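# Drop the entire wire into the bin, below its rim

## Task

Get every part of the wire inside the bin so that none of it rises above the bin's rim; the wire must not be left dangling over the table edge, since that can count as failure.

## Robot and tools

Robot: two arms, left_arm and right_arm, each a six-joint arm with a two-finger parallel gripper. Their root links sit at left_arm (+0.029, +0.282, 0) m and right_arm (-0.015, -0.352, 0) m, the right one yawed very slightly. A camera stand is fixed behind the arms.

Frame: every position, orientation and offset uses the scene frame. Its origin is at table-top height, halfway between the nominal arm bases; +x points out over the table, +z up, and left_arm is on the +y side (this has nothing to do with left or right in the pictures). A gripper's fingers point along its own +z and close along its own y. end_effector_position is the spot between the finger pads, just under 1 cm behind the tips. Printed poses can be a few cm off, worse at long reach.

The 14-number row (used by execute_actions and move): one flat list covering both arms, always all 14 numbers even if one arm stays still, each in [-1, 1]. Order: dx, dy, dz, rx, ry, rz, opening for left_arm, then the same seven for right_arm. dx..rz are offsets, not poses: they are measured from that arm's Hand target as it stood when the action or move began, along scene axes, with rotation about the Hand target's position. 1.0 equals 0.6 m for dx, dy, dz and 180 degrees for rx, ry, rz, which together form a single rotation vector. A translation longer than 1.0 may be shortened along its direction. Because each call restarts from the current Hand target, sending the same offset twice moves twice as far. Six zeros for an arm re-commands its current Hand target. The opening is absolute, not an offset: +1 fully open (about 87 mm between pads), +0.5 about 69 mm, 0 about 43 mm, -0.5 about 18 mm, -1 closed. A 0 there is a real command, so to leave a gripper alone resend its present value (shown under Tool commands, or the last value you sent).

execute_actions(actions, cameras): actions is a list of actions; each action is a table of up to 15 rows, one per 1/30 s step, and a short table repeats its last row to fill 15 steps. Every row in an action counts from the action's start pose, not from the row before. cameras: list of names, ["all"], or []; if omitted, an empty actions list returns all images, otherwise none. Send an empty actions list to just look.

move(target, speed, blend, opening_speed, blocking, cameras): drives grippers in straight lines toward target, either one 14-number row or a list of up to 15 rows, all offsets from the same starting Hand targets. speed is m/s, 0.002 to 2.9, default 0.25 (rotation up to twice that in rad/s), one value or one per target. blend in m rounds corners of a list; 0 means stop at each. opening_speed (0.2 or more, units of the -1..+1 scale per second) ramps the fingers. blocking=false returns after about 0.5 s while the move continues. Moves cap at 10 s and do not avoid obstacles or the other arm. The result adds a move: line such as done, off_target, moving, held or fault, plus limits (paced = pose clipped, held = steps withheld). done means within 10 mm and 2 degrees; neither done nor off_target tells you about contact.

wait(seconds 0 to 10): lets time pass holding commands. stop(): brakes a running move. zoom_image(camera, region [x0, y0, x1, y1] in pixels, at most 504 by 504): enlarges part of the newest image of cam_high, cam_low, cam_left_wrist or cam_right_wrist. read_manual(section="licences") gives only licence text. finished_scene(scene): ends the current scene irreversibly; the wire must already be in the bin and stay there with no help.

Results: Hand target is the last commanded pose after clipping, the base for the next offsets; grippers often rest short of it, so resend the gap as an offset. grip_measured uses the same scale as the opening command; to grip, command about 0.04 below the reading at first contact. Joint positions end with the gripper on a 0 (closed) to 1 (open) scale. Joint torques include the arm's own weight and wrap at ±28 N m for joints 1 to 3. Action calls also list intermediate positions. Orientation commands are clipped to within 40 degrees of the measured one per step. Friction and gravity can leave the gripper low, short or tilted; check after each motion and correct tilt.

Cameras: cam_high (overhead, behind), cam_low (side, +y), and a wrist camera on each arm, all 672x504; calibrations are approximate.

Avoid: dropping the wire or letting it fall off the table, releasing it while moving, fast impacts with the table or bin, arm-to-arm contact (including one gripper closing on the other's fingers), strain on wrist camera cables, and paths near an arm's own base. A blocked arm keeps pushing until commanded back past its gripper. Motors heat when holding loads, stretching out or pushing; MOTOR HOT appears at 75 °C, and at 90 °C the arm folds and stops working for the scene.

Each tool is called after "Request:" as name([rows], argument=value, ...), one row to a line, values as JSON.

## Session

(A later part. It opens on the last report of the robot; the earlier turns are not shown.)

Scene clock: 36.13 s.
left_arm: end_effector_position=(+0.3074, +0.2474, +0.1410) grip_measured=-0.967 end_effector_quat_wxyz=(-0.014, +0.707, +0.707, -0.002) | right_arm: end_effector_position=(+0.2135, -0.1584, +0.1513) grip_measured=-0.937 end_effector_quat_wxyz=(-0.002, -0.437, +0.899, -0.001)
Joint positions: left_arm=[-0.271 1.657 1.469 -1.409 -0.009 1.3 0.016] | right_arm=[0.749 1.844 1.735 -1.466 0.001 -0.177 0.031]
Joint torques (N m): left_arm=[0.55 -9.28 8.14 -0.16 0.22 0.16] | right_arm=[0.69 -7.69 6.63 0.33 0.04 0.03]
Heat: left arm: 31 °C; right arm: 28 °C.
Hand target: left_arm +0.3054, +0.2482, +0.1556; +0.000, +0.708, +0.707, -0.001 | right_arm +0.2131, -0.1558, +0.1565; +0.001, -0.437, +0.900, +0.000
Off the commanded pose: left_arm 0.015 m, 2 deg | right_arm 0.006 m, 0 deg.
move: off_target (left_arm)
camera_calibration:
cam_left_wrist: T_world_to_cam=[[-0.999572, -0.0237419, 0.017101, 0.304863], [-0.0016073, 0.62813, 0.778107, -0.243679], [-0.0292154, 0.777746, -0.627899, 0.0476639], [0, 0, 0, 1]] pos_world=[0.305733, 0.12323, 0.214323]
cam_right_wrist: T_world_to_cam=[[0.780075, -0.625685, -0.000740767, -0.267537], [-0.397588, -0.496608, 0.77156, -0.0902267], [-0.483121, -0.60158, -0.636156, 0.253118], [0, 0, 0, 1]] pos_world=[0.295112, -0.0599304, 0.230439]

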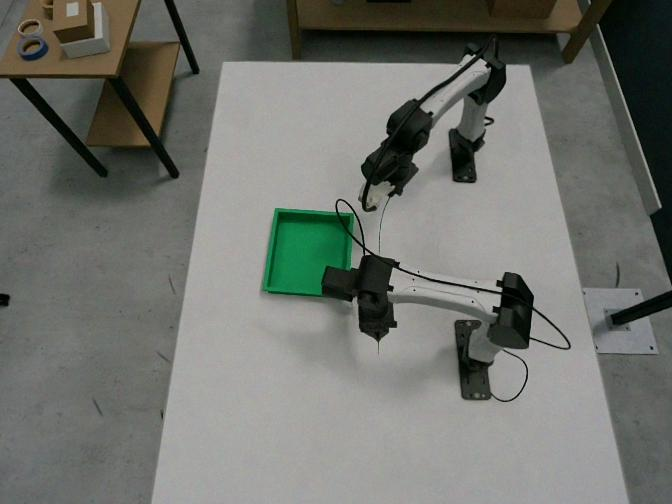

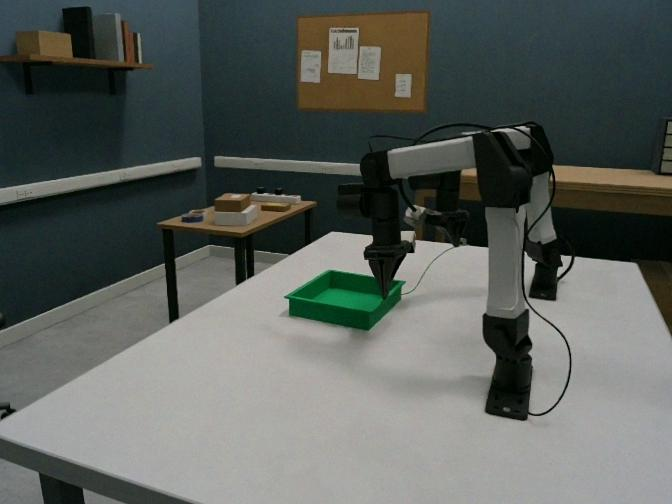

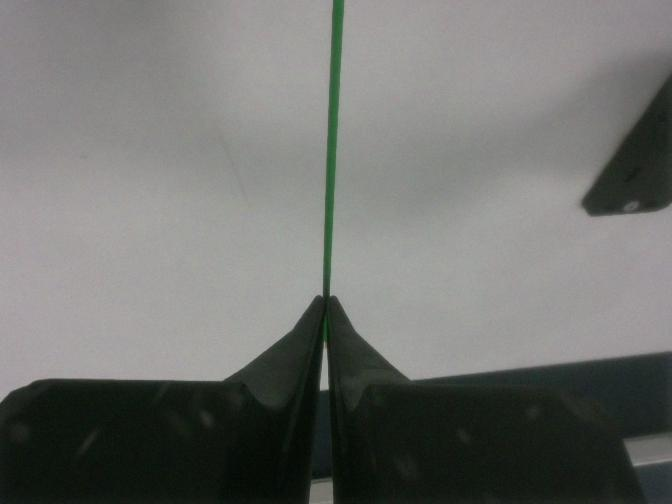

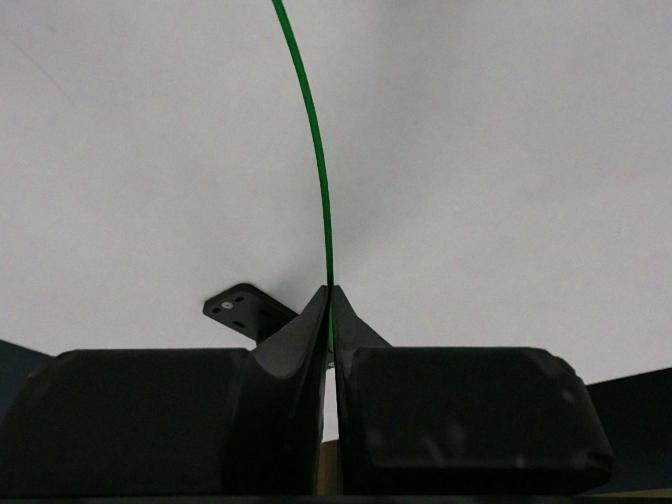

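Request:
move(target=[0.06,-0.11,0.08,0,0,0.33,-1,0.11,0.06,0.08,0,0,-0.23,-1], speed=0.25, cameras=["all"])

Scene clock: 42.17 s.
left_arm: end_effector_position=(+0.3518, +0.1816, +0.2005) grip_measured=-0.967 end_effector_quat_wxyz=(+0.087, +0.266, +0.960, -0.001) | right_arm: end_effector_position=(+0.2765, -0.1215, +0.2062) grip_measured=-0.937 end_effector_quat_wxyz=(+0.083, -0.094, +0.991, +0.047)
Joint positions: left_arm=[-0.331 1.87 1.984 -1.511 -0.009 0.211 0.016] | right_arm=[0.643 2.007 2.199 -1.571 0.001 0.434 0.031]
Joint torques (N m): left_arm=[-0.39 -7.25 8.24 -0.09 0.11 -0.02] | right_arm=[-0.31 -7.08 6.67 0.7 0 0.03]
Motor temperatures (°C): left_arm=[19 32 29 23 20 18 20] | right_arm=[21 29 29 21 20 20 20]
Heat: left arm: 32 °C; right arm: 29 °C.
Hand target: left_arm +0.3414, +0.1822, +0.2035; +0.000, +0.264, +0.964, -0.001 | right_arm +0.2790, -0.1197, +0.2046; +0.001, -0.091, +0.996, -0.001
Off the commanded pose: left_arm 0.011 m, 10 deg | right_arm 0.003 m, 11 deg.
joint sent to its limit (left arm) — joint 4 (wrist pitch), lower limit. The joint targets are off in orientation, not in position.
joint sent to its limit (right arm) — joint 4 (wrist pitch), lower limit. The joint targets are off in orientation, not in position.
move: off_target (left_arm, right_arm)
camera_calibration:
cam_left_wrist: T_world_to_cam=[[-0.489381, -0.87087, -0.0457371, 0.333644], [-0.677555, 0.346683, 0.648638, 0.0663684], [-0.549023, 0.348421, -0.759722, 0.424702], [0, 0, 0, 1]] pos_world=[0.441418, 0.119577, 0.294866]
cam_right_wrist: T_world_to_cam=[[0.183769, -0.979559, -0.08181, -0.154958], [-0.739772, -0.192627, 0.644695, 0.0684966], [-0.647276, -0.0579541, -0.760049, 0.477577], [0, 0, 0, 1]] pos_world=[0.388272, -0.110919, 0.306145]

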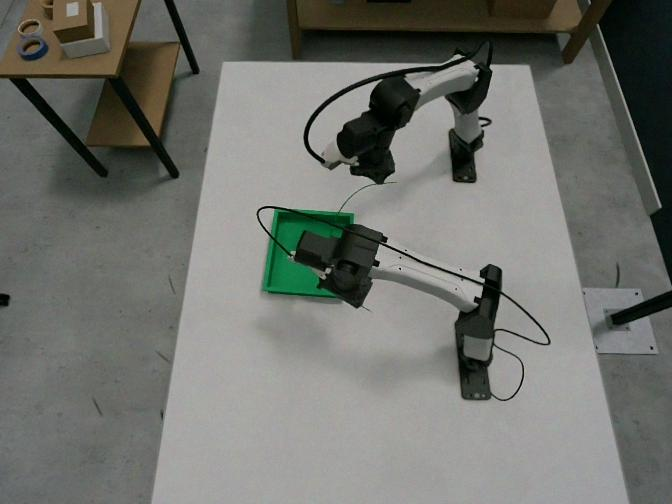

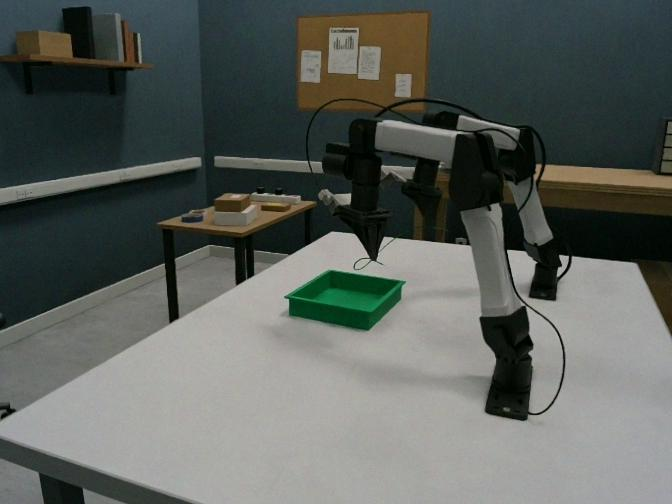

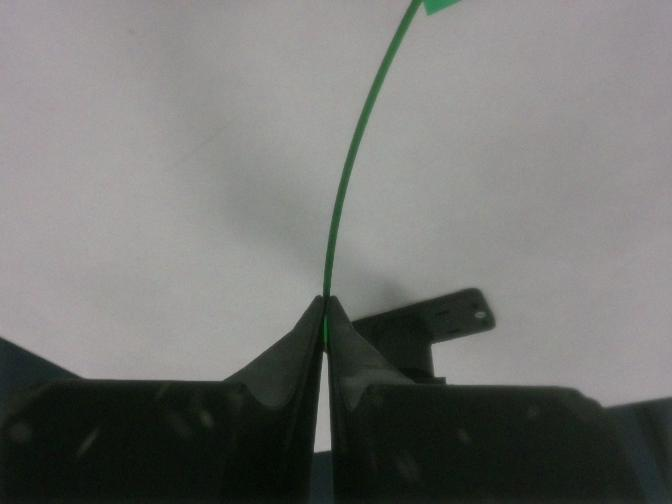

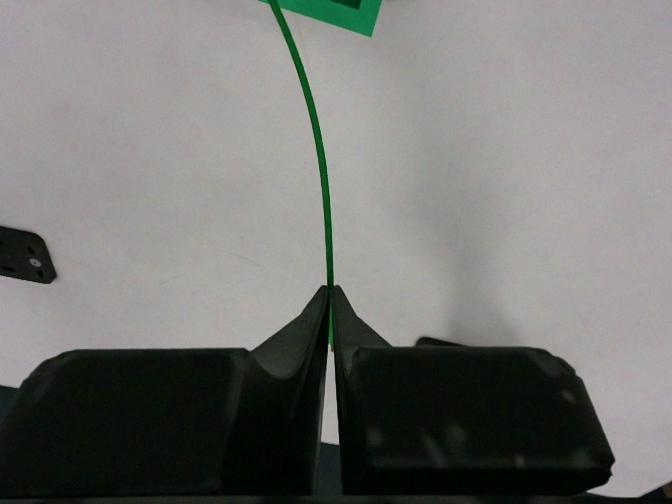

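Request:
move(target=[0.136,-0.202,-0.073,0,0,0.42,-1,0.183,0.061,-0.074,0,0,-0.308,-1], speed=0.25, cameras=["all"])

Scene clock: 46.57 s.
left_arm: end_effector_position=(+0.4339, +0.0606, +0.1586) grip_measured=-0.967 end_effector_quat_wxyz=(+0.066, -0.385, +0.918, -0.070) | right_arm: end_effector_position=(+0.3866, -0.0847, +0.1643) grip_measured=-0.937 end_effector_quat_wxyz=(+0.069, +0.386, +0.916, +0.088)
Joint positions: left_arm=[-0.415 2.276 2.408 -1.511 0.001 -1.209 0.016] | right_arm=[0.524 2.377 2.604 -1.573 -0.001 1.301 0.031]
Joint torques (N m): left_arm=[-0.39 -10.56 8.39 -0.11 0.04 -0.06] | right_arm=[-0.35 -9.35 6.56 0.71 -0.02 0.04]
Heat: left arm: 32 °C; right arm: 29 °C.
Hand target: left_arm +0.4230, +0.0610, +0.1598; +0.001, -0.382, +0.924, +0.000 | right_arm +0.3888, -0.0832, +0.1601; +0.000, +0.383, +0.924, -0.001
Off the commanded pose: left_arm 0.011 m, 11 deg | right_arm 0.005 m, 13 deg.
joint sent to its limit (left arm) — joint 4 (wrist pitch), lower limit. The joint targets are off in orientation, not in position.
joint sent to its limit (right arm) — joint 4 (wrist pitch), lower limit. The joint targets are off in orientation, not in position.
move: off_target (left_arm, right_arm)
camera_calibration:
cam_left_wrist: T_world_to_cam=[[0.71535, -0.676373, 0.17548, -0.303112], [-0.565088, -0.41224, 0.714656, 0.1778], [-0.411034, -0.610391, -0.677107, 0.465298], [0, 0, 0, 1]] pos_world=[0.508557, 0.152293, 0.241181]
cam_right_wrist: T_world_to_cam=[[-0.701062, -0.679201, -0.217252, 0.247092], [-0.589259, 0.380192, 0.712901, 0.163192], [-0.401606, 0.627805, -0.666763, 0.466962], [0, 0, 0, 1]] pos_world=[0.456923, -0.18738, 0.248694]

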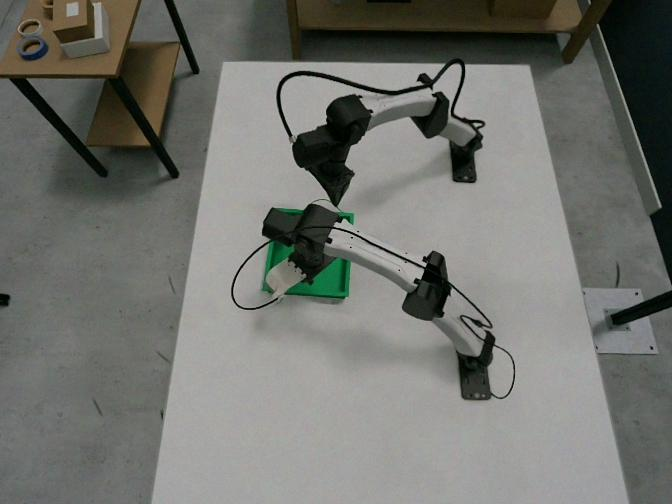

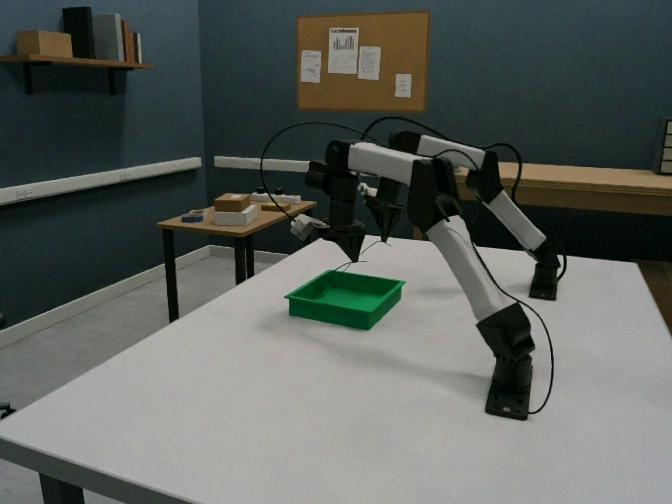

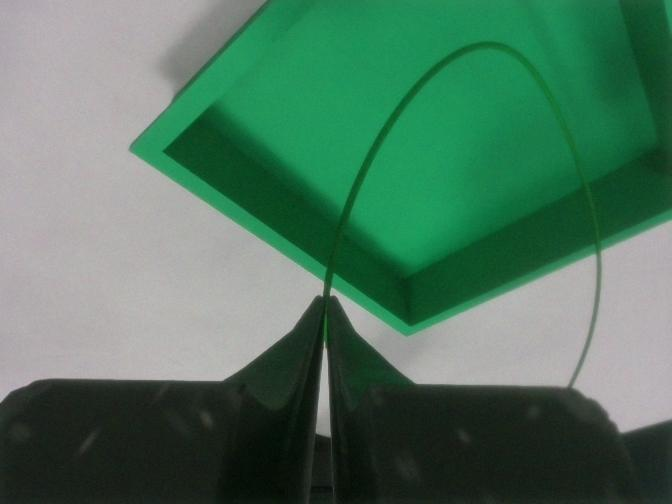

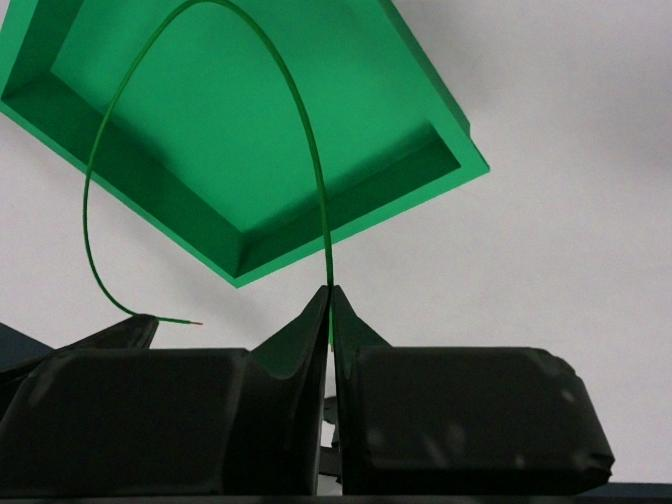

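Request:
move(target=[0.002,0.008,-0.13,0,0,0,-1,0.002,0.008,-0.13,0,0,0,-1], speed=0.12, cameras=["all"])

Scene clock: 49.27 s.
left_arm: end_effector_position=(+0.4240, +0.0650, +0.0875) grip_measured=-0.967 end_effector_quat_wxyz=(+0.004, -0.385, +0.923, -0.004) | right_arm: end_effector_position=(+0.3905, -0.0820, +0.0863) grip_measured=-0.937 end_effector_quat_wxyz=(+0.020, +0.388, +0.921, +0.025)
Joint positions: left_arm=[-0.415 2.384 2.312 -1.487 0.001 -1.205 0.016] | right_arm=[0.525 2.555 2.622 -1.573 -0.001 1.301 0.031]
Joint torques (N m): left_arm=[0.06 -11.56 5.14 0.29 -0.07 0.13] | right_arm=[0.7 -10.59 6.67 0.41 0.11 -0.03]
Heat: left arm: 33 °C; right arm: 30 °C.
Hand target: left_arm +0.4242, +0.0659, +0.0817; +0.001, -0.382, +0.924, +0.000 | right_arm +0.3901, -0.0784, +0.0822; +0.001, +0.383, +0.924, -0.001
Off the commanded pose: left_arm 0.006 m, 1 deg | right_arm 0.006 m, 4 deg.
joint sent to its limit (right arm) — joint 4 (wrist pitch), lower limit. The joint targets are off in orientation, not in position.
move: off_target (right_arm)
camera_calibration:
cam_left_wrist: T_world_to_cam=[[0.727542, -0.686038, 0.00581617, -0.270251], [-0.444184, -0.464562, 0.766083, 0.172517], [-0.52286, -0.559941, -0.642716, 0.456922], [0, 0, 0, 1]] pos_world=[0.512154, 0.150592, 0.163081]
cam_right_wrist: T_world_to_cam=[[-0.720332, -0.690684, -0.0638522, 0.228107], [-0.485992, 0.436877, 0.756935, 0.180602], [-0.494907, 0.576277, -0.650363, 0.44551], [0, 0, 0, 1]] pos_world=[0.47257, -0.178088, 0.167605]

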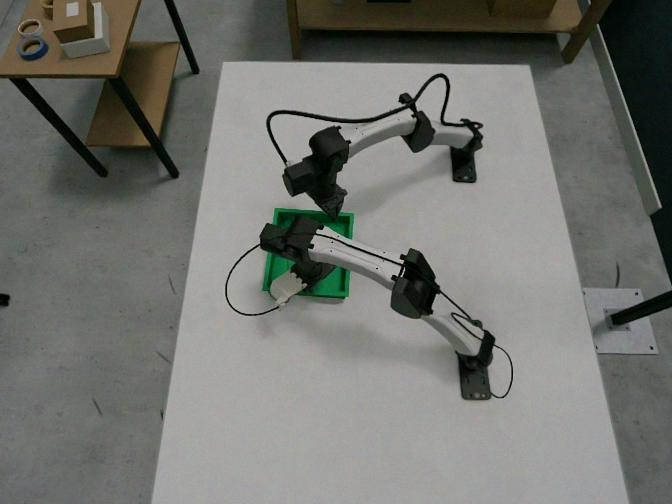

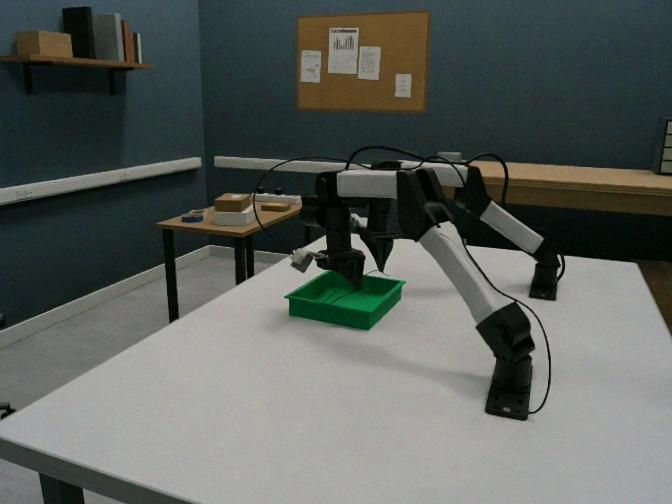

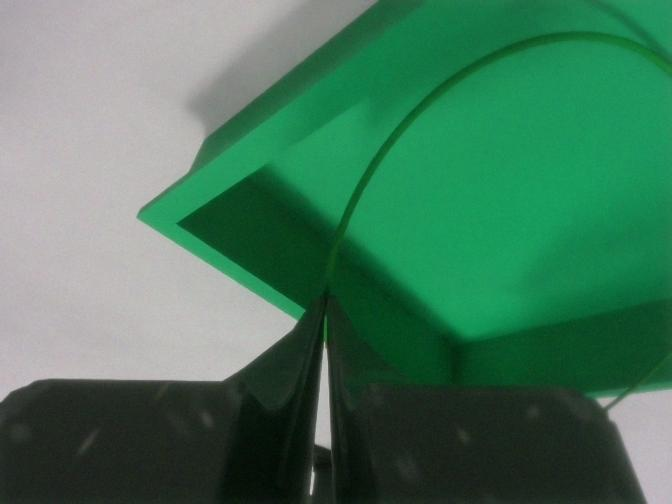

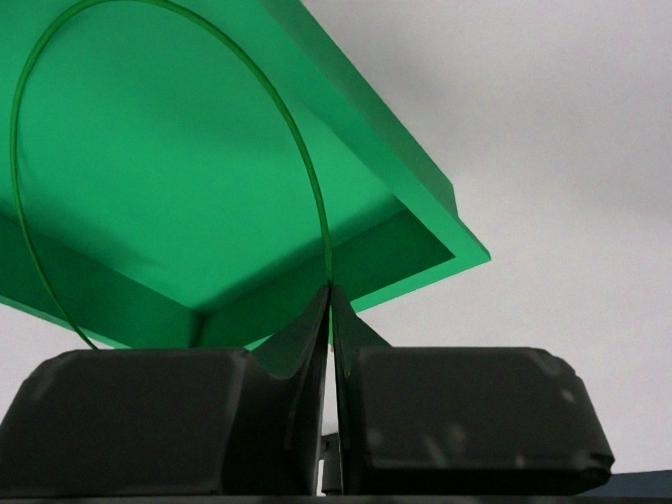

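Request:
move(target=[0.004,-0.008,-0.08,0,0,0,-1,0.004,0.008,-0.08,0,0,0,-1], speed=0.07, cameras=["all"])

Scene clock: 51.97 s.
left_arm: end_effector_position=(+0.4290, +0.0628, +0.0417) grip_measured=-0.967 end_effector_quat_wxyz=(+0.005, -0.385, +0.923, -0.006) | right_arm: end_effector_position=(+0.3907, -0.0767, +0.0443) grip_measured=-0.937 end_effector_quat_wxyz=(+0.001, +0.384, +0.924, +0.002)
Joint positions: left_arm=[-0.415 2.387 2.136 -1.303 0.001 -1.205 0.016] | right_arm=[0.535 2.645 2.622 -1.544 -0.001 1.301 0.031]
Joint torques (N m): left_arm=[-0.51 -11.34 5.09 0.29 -0.07 0.06] | right_arm=[0.57 -10.88 5.53 0.53 0.13 -0.02]
Heat: left arm: 34 °C; right arm: 31 °C.
Hand target: left_arm +0.4266, +0.0611, +0.0337; +0.001, -0.382, +0.924, +0.000 | right_arm +0.3924, -0.0736, +0.0342; +0.001, +0.383, +0.924, -0.001
Off the commanded pose: left_arm 0.009 m, 1 deg | right_arm 0.011 m, 0 deg.
move: off_target (right_arm)
camera_calibration:
cam_left_wrist: T_world_to_cam=[[0.727469, -0.686054, 0.0108948, -0.27533], [-0.447965, -0.46286, 0.764911, 0.210277], [-0.519728, -0.561329, -0.644044, 0.427653], [0, 0, 0, 1]] pos_world=[0.516754, 0.148492, 0.117584]
cam_right_wrist: T_world_to_cam=[[-0.71583, -0.698248, -0.00602404, 0.22436], [-0.450159, 0.454865, 0.76841, 0.197003], [-0.533801, 0.552763, -0.639929, 0.428301], [0, 0, 0, 1]] pos_world=[0.477914, -0.1697, 0.124055]

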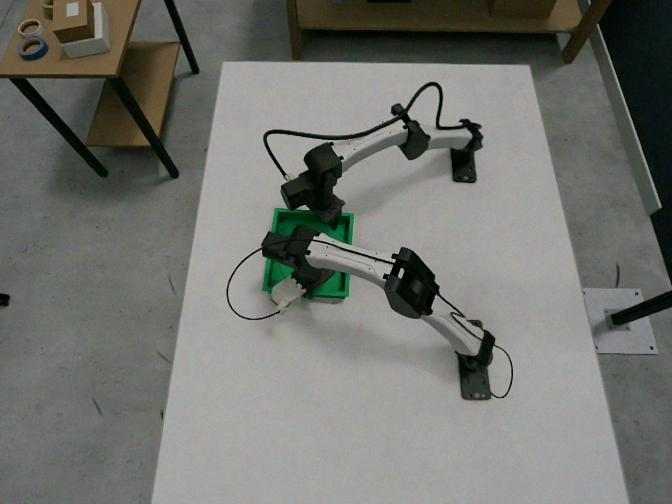

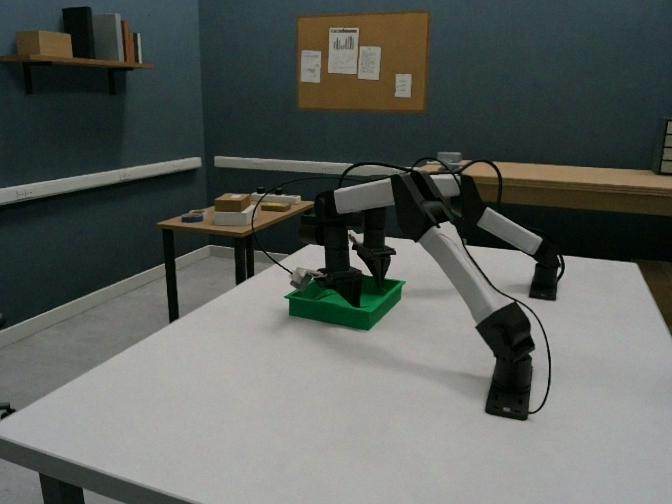

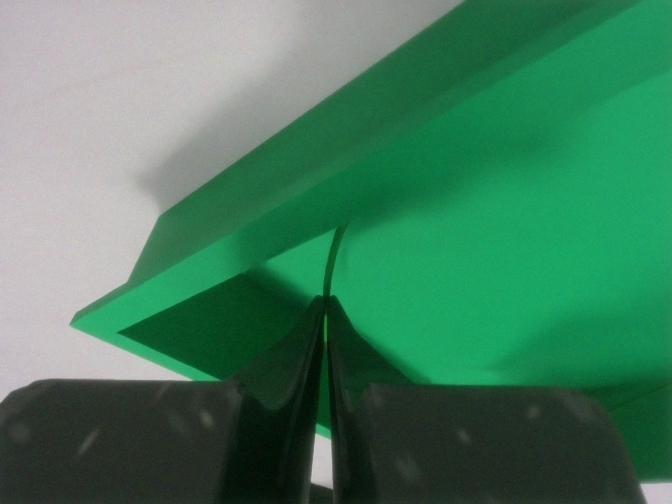

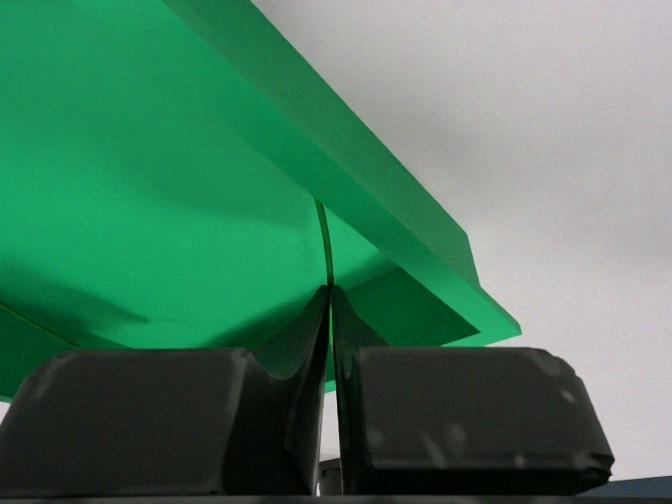

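Request:
move([
  [0,0,-0.022,0,0,0,-1,0,0,-0.022,0,0,0,-1],
  [0,0,-0.022,0,0,0,-0.65,0,0,-0.022,0,0,0,-1],
  [0,0,-0.022,0,0,0,-0.65,0,0,-0.022,0,0,0,-0.65],
], speed=0.05, opening_speed=0.4, cameras=["all"])

Scene clock: 57.47 s.
left_arm: end_effector_position=(+0.4298, +0.0625, +0.0303) grip_measured=-0.650 end_effector_quat_wxyz=(+0.007, -0.385, +0.923, -0.008) | right_arm: end_effector_position=(+0.3943, -0.0747, +0.0281) grip_measured=-0.650 end_effector_quat_wxyz=(+0.003, +0.384, +0.924, +0.004)
Joint positions: left_arm=[-0.415 2.387 2.091 -1.253 0.001 -1.205 0.175] | right_arm=[0.535 2.645 2.557 -1.474 -0.001 1.301 0.175]
Joint torques (N m): left_arm=[-0.49 -11.02 5.09 0.31 -0.06 0.05] | right_arm=[0.61 -12.59 3.54 0.56 0.13 -0.01]
Motor temperatures (°C): left_arm=[19 35 29 22 20 18 20] | right_arm=[21 34 29 21 20 20 21]
Heat: left arm: 35 °C; right arm: 34 °C.
Hand target: left_arm +0.4266, +0.0611, +0.0205; +0.001, -0.382, +0.924, +0.000 | right_arm +0.3925, -0.0736, +0.0210; +0.001, +0.383, +0.924, -0.001
Off the commanded pose: left_arm 0.010 m, 1 deg | right_arm 0.007 m, 1 deg.
move: done
camera_calibration:
cam_left_wrist: T_world_to_cam=[[0.727414, -0.686022, 0.0155625, -0.276182], [-0.45143, -0.461341, 0.76379, 0.22066], [-0.516798, -0.562617, -0.645277, 0.419396], [0, 0, 0, 1]] pos_world=[0.517254, 0.148292, 0.106387]
cam_right_wrist: T_world_to_cam=[[-0.715781, -0.698247, -0.0104128, 0.228392], [-0.45322, 0.453154, 0.767622, 0.211261], [-0.531271, 0.554169, -0.640819, 0.417824], [0, 0, 0, 1]] pos_world=[0.481205, -0.167805, 0.107959]

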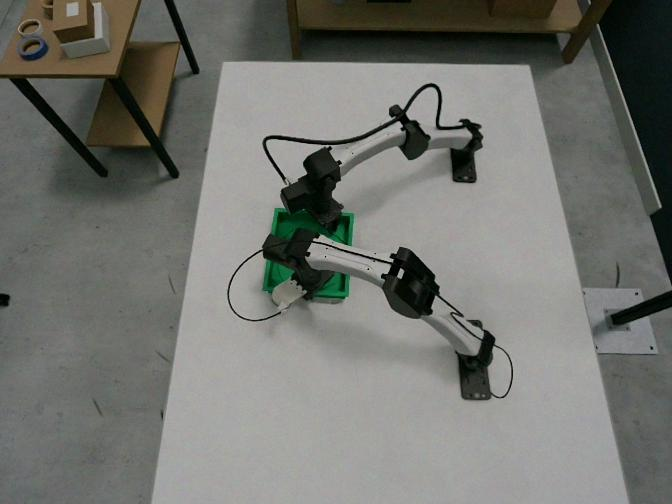

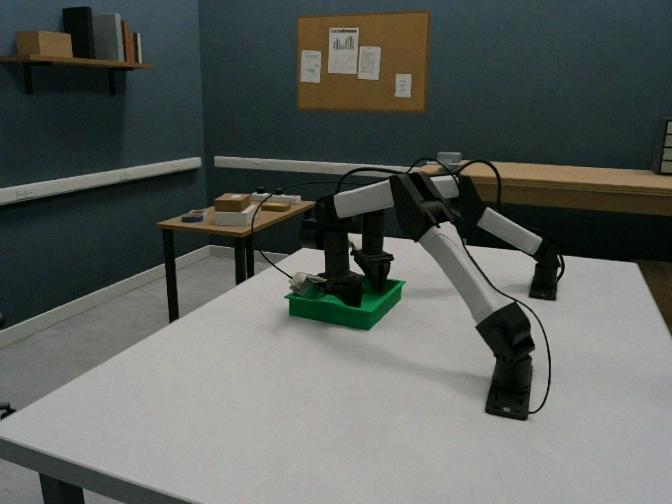

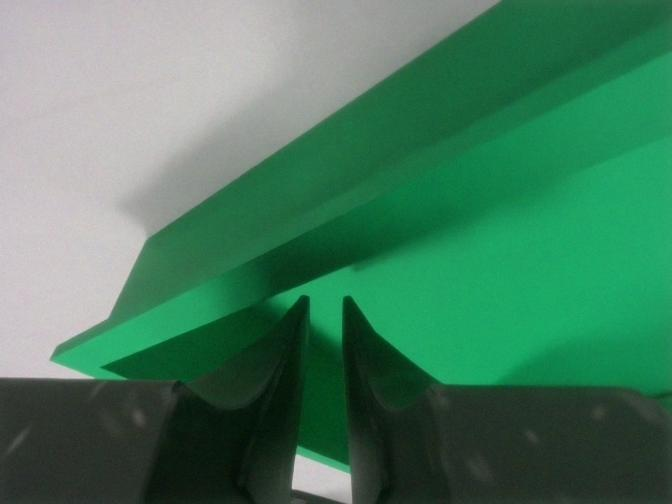

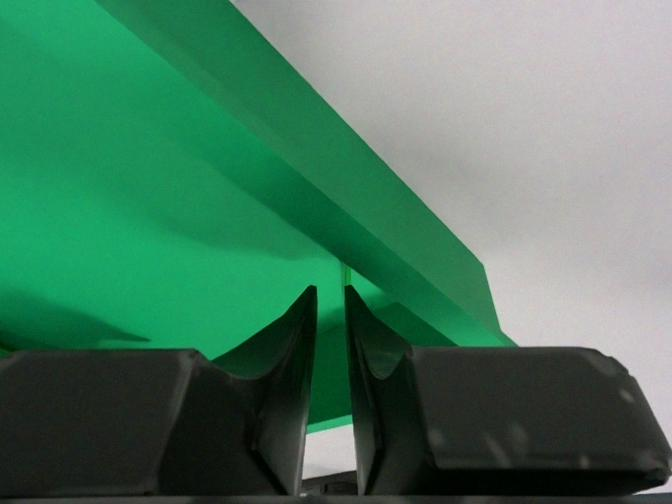

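Request:
move([
  [0,0,0,0,0,0,-0.5,0,0,0,0,0,0,-0.5],
  [0,0,0.16,0,0,0,-0.5,0,0,0.16,0,0,0,-0.5],
], speed=0.08, opening_speed=0.5, cameras=["all"])

Scene clock: 59.97 s.
left_arm: end_effector_position=(+0.4376, +0.0590, +0.1016) grip_measured=-0.500 end_effector_quat_wxyz=(+0.023, -0.385, +0.922, -0.025) | right_arm: end_effector_position=(+0.3968, -0.0732, +0.1018) grip_measured=-0.500 end_effector_quat_wxyz=(+0.038, +0.386, +0.920, +0.050)
Joint positions: left_arm=[-0.415 2.412 2.42 -1.511 0.001 -1.205 0.25] | right_arm=[0.535 2.552 2.678 -1.571 -0.001 1.308 0.25]
Joint torques (N m): left_arm=[-0.39 -14.41 8.01 -0.33 -0.02 0.03] | right_arm=[0.23 -15.3 4.05 0.52 0.04 0.05]
Heat: left arm: 36 °C; right arm: 35 °C.
Hand target: left_arm +0.4266, +0.0611, +0.1165; +0.001, -0.382, +0.924, +0.000 | right_arm +0.3925, -0.0736, +0.1171; +0.001, +0.383, +0.924, -0.001
Off the commanded pose: left_arm 0.019 m, 4 deg | right_arm 0.016 m, 7 deg.
joint sent to its limit (left arm) — joint 4 (wrist pitch), lower limit. The joint targets are off in orientation, not in position.
joint sent to its limit (right arm) — joint 4 (wrist pitch), lower limit. The joint targets are off in orientation, not in position.
move: off_target (left_arm, right_arm)
camera_calibration:
cam_left_wrist: T_world_to_cam=[[0.725858, -0.685305, 0.0590579, -0.289145], [-0.48346, -0.447221, 0.752502, 0.182562], [-0.489281, -0.574762, -0.655936, 0.45723], [0, 0, 0, 1]] pos_world=[0.521854, 0.146292, 0.179612]
cam_right_wrist: T_world_to_cam=[[-0.714066, -0.689222, -0.122808, 0.24334], [-0.526533, 0.413116, 0.743033, 0.183837], [-0.461381, 0.595237, -0.657891, 0.44256], [0, 0, 0, 1]] pos_world=[0.474746, -0.171658, 0.184443]

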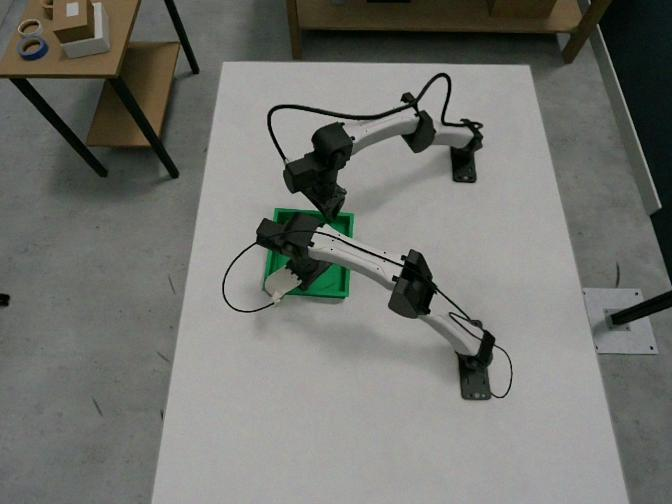

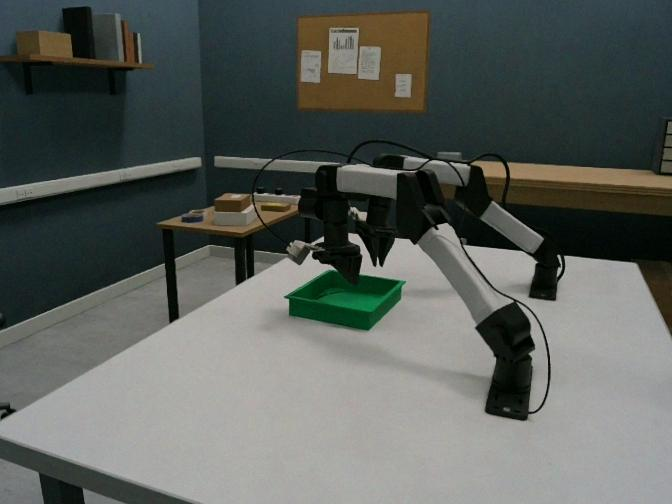

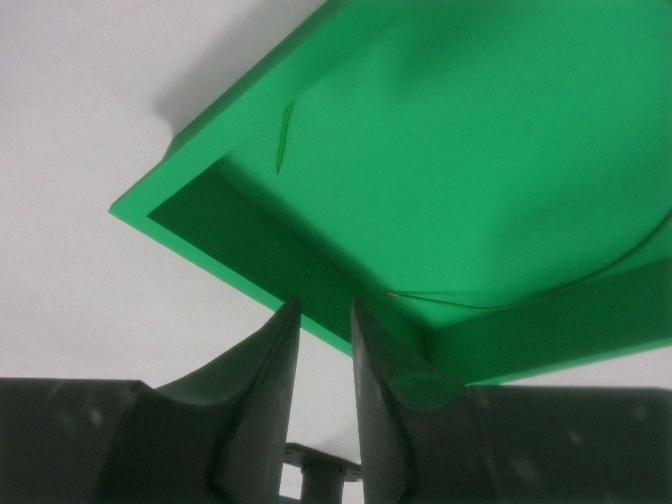

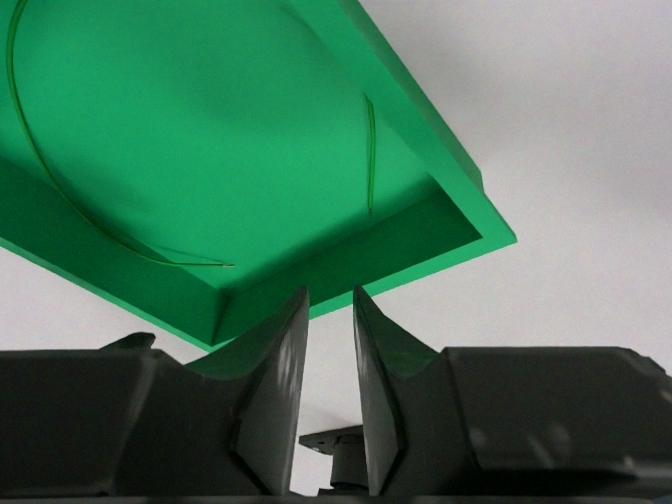

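Request:
zoom_image(camera="cam_low", region=[270, 250, 430, 340])

Request:
zoom_image(camera="cam_high", region=[240, 190, 380, 310])

Scaled by 3.150 from the camera's 672x504 image, which has a finer 960x720 frame.

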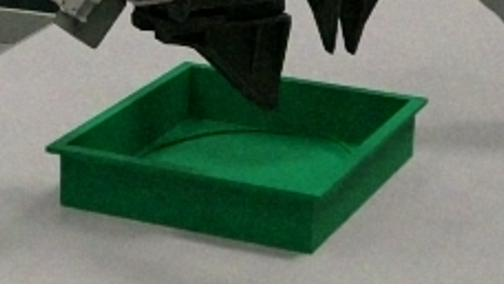

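Scaled by 3.600 from the camera's 672x504 image, which has a finer 960x720 frame.

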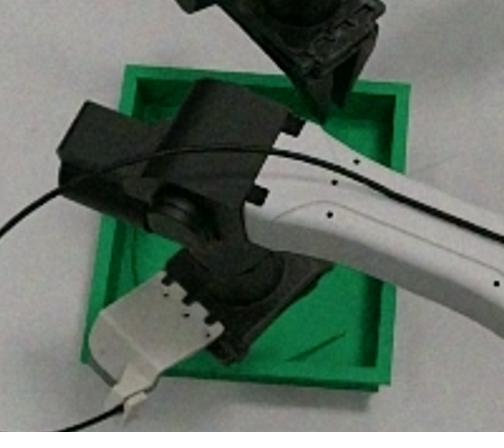

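Wire lies on the bin's floor, all of it below the rim.

Request:
finished_scene(scene=2)

The scene is finished: the task was done.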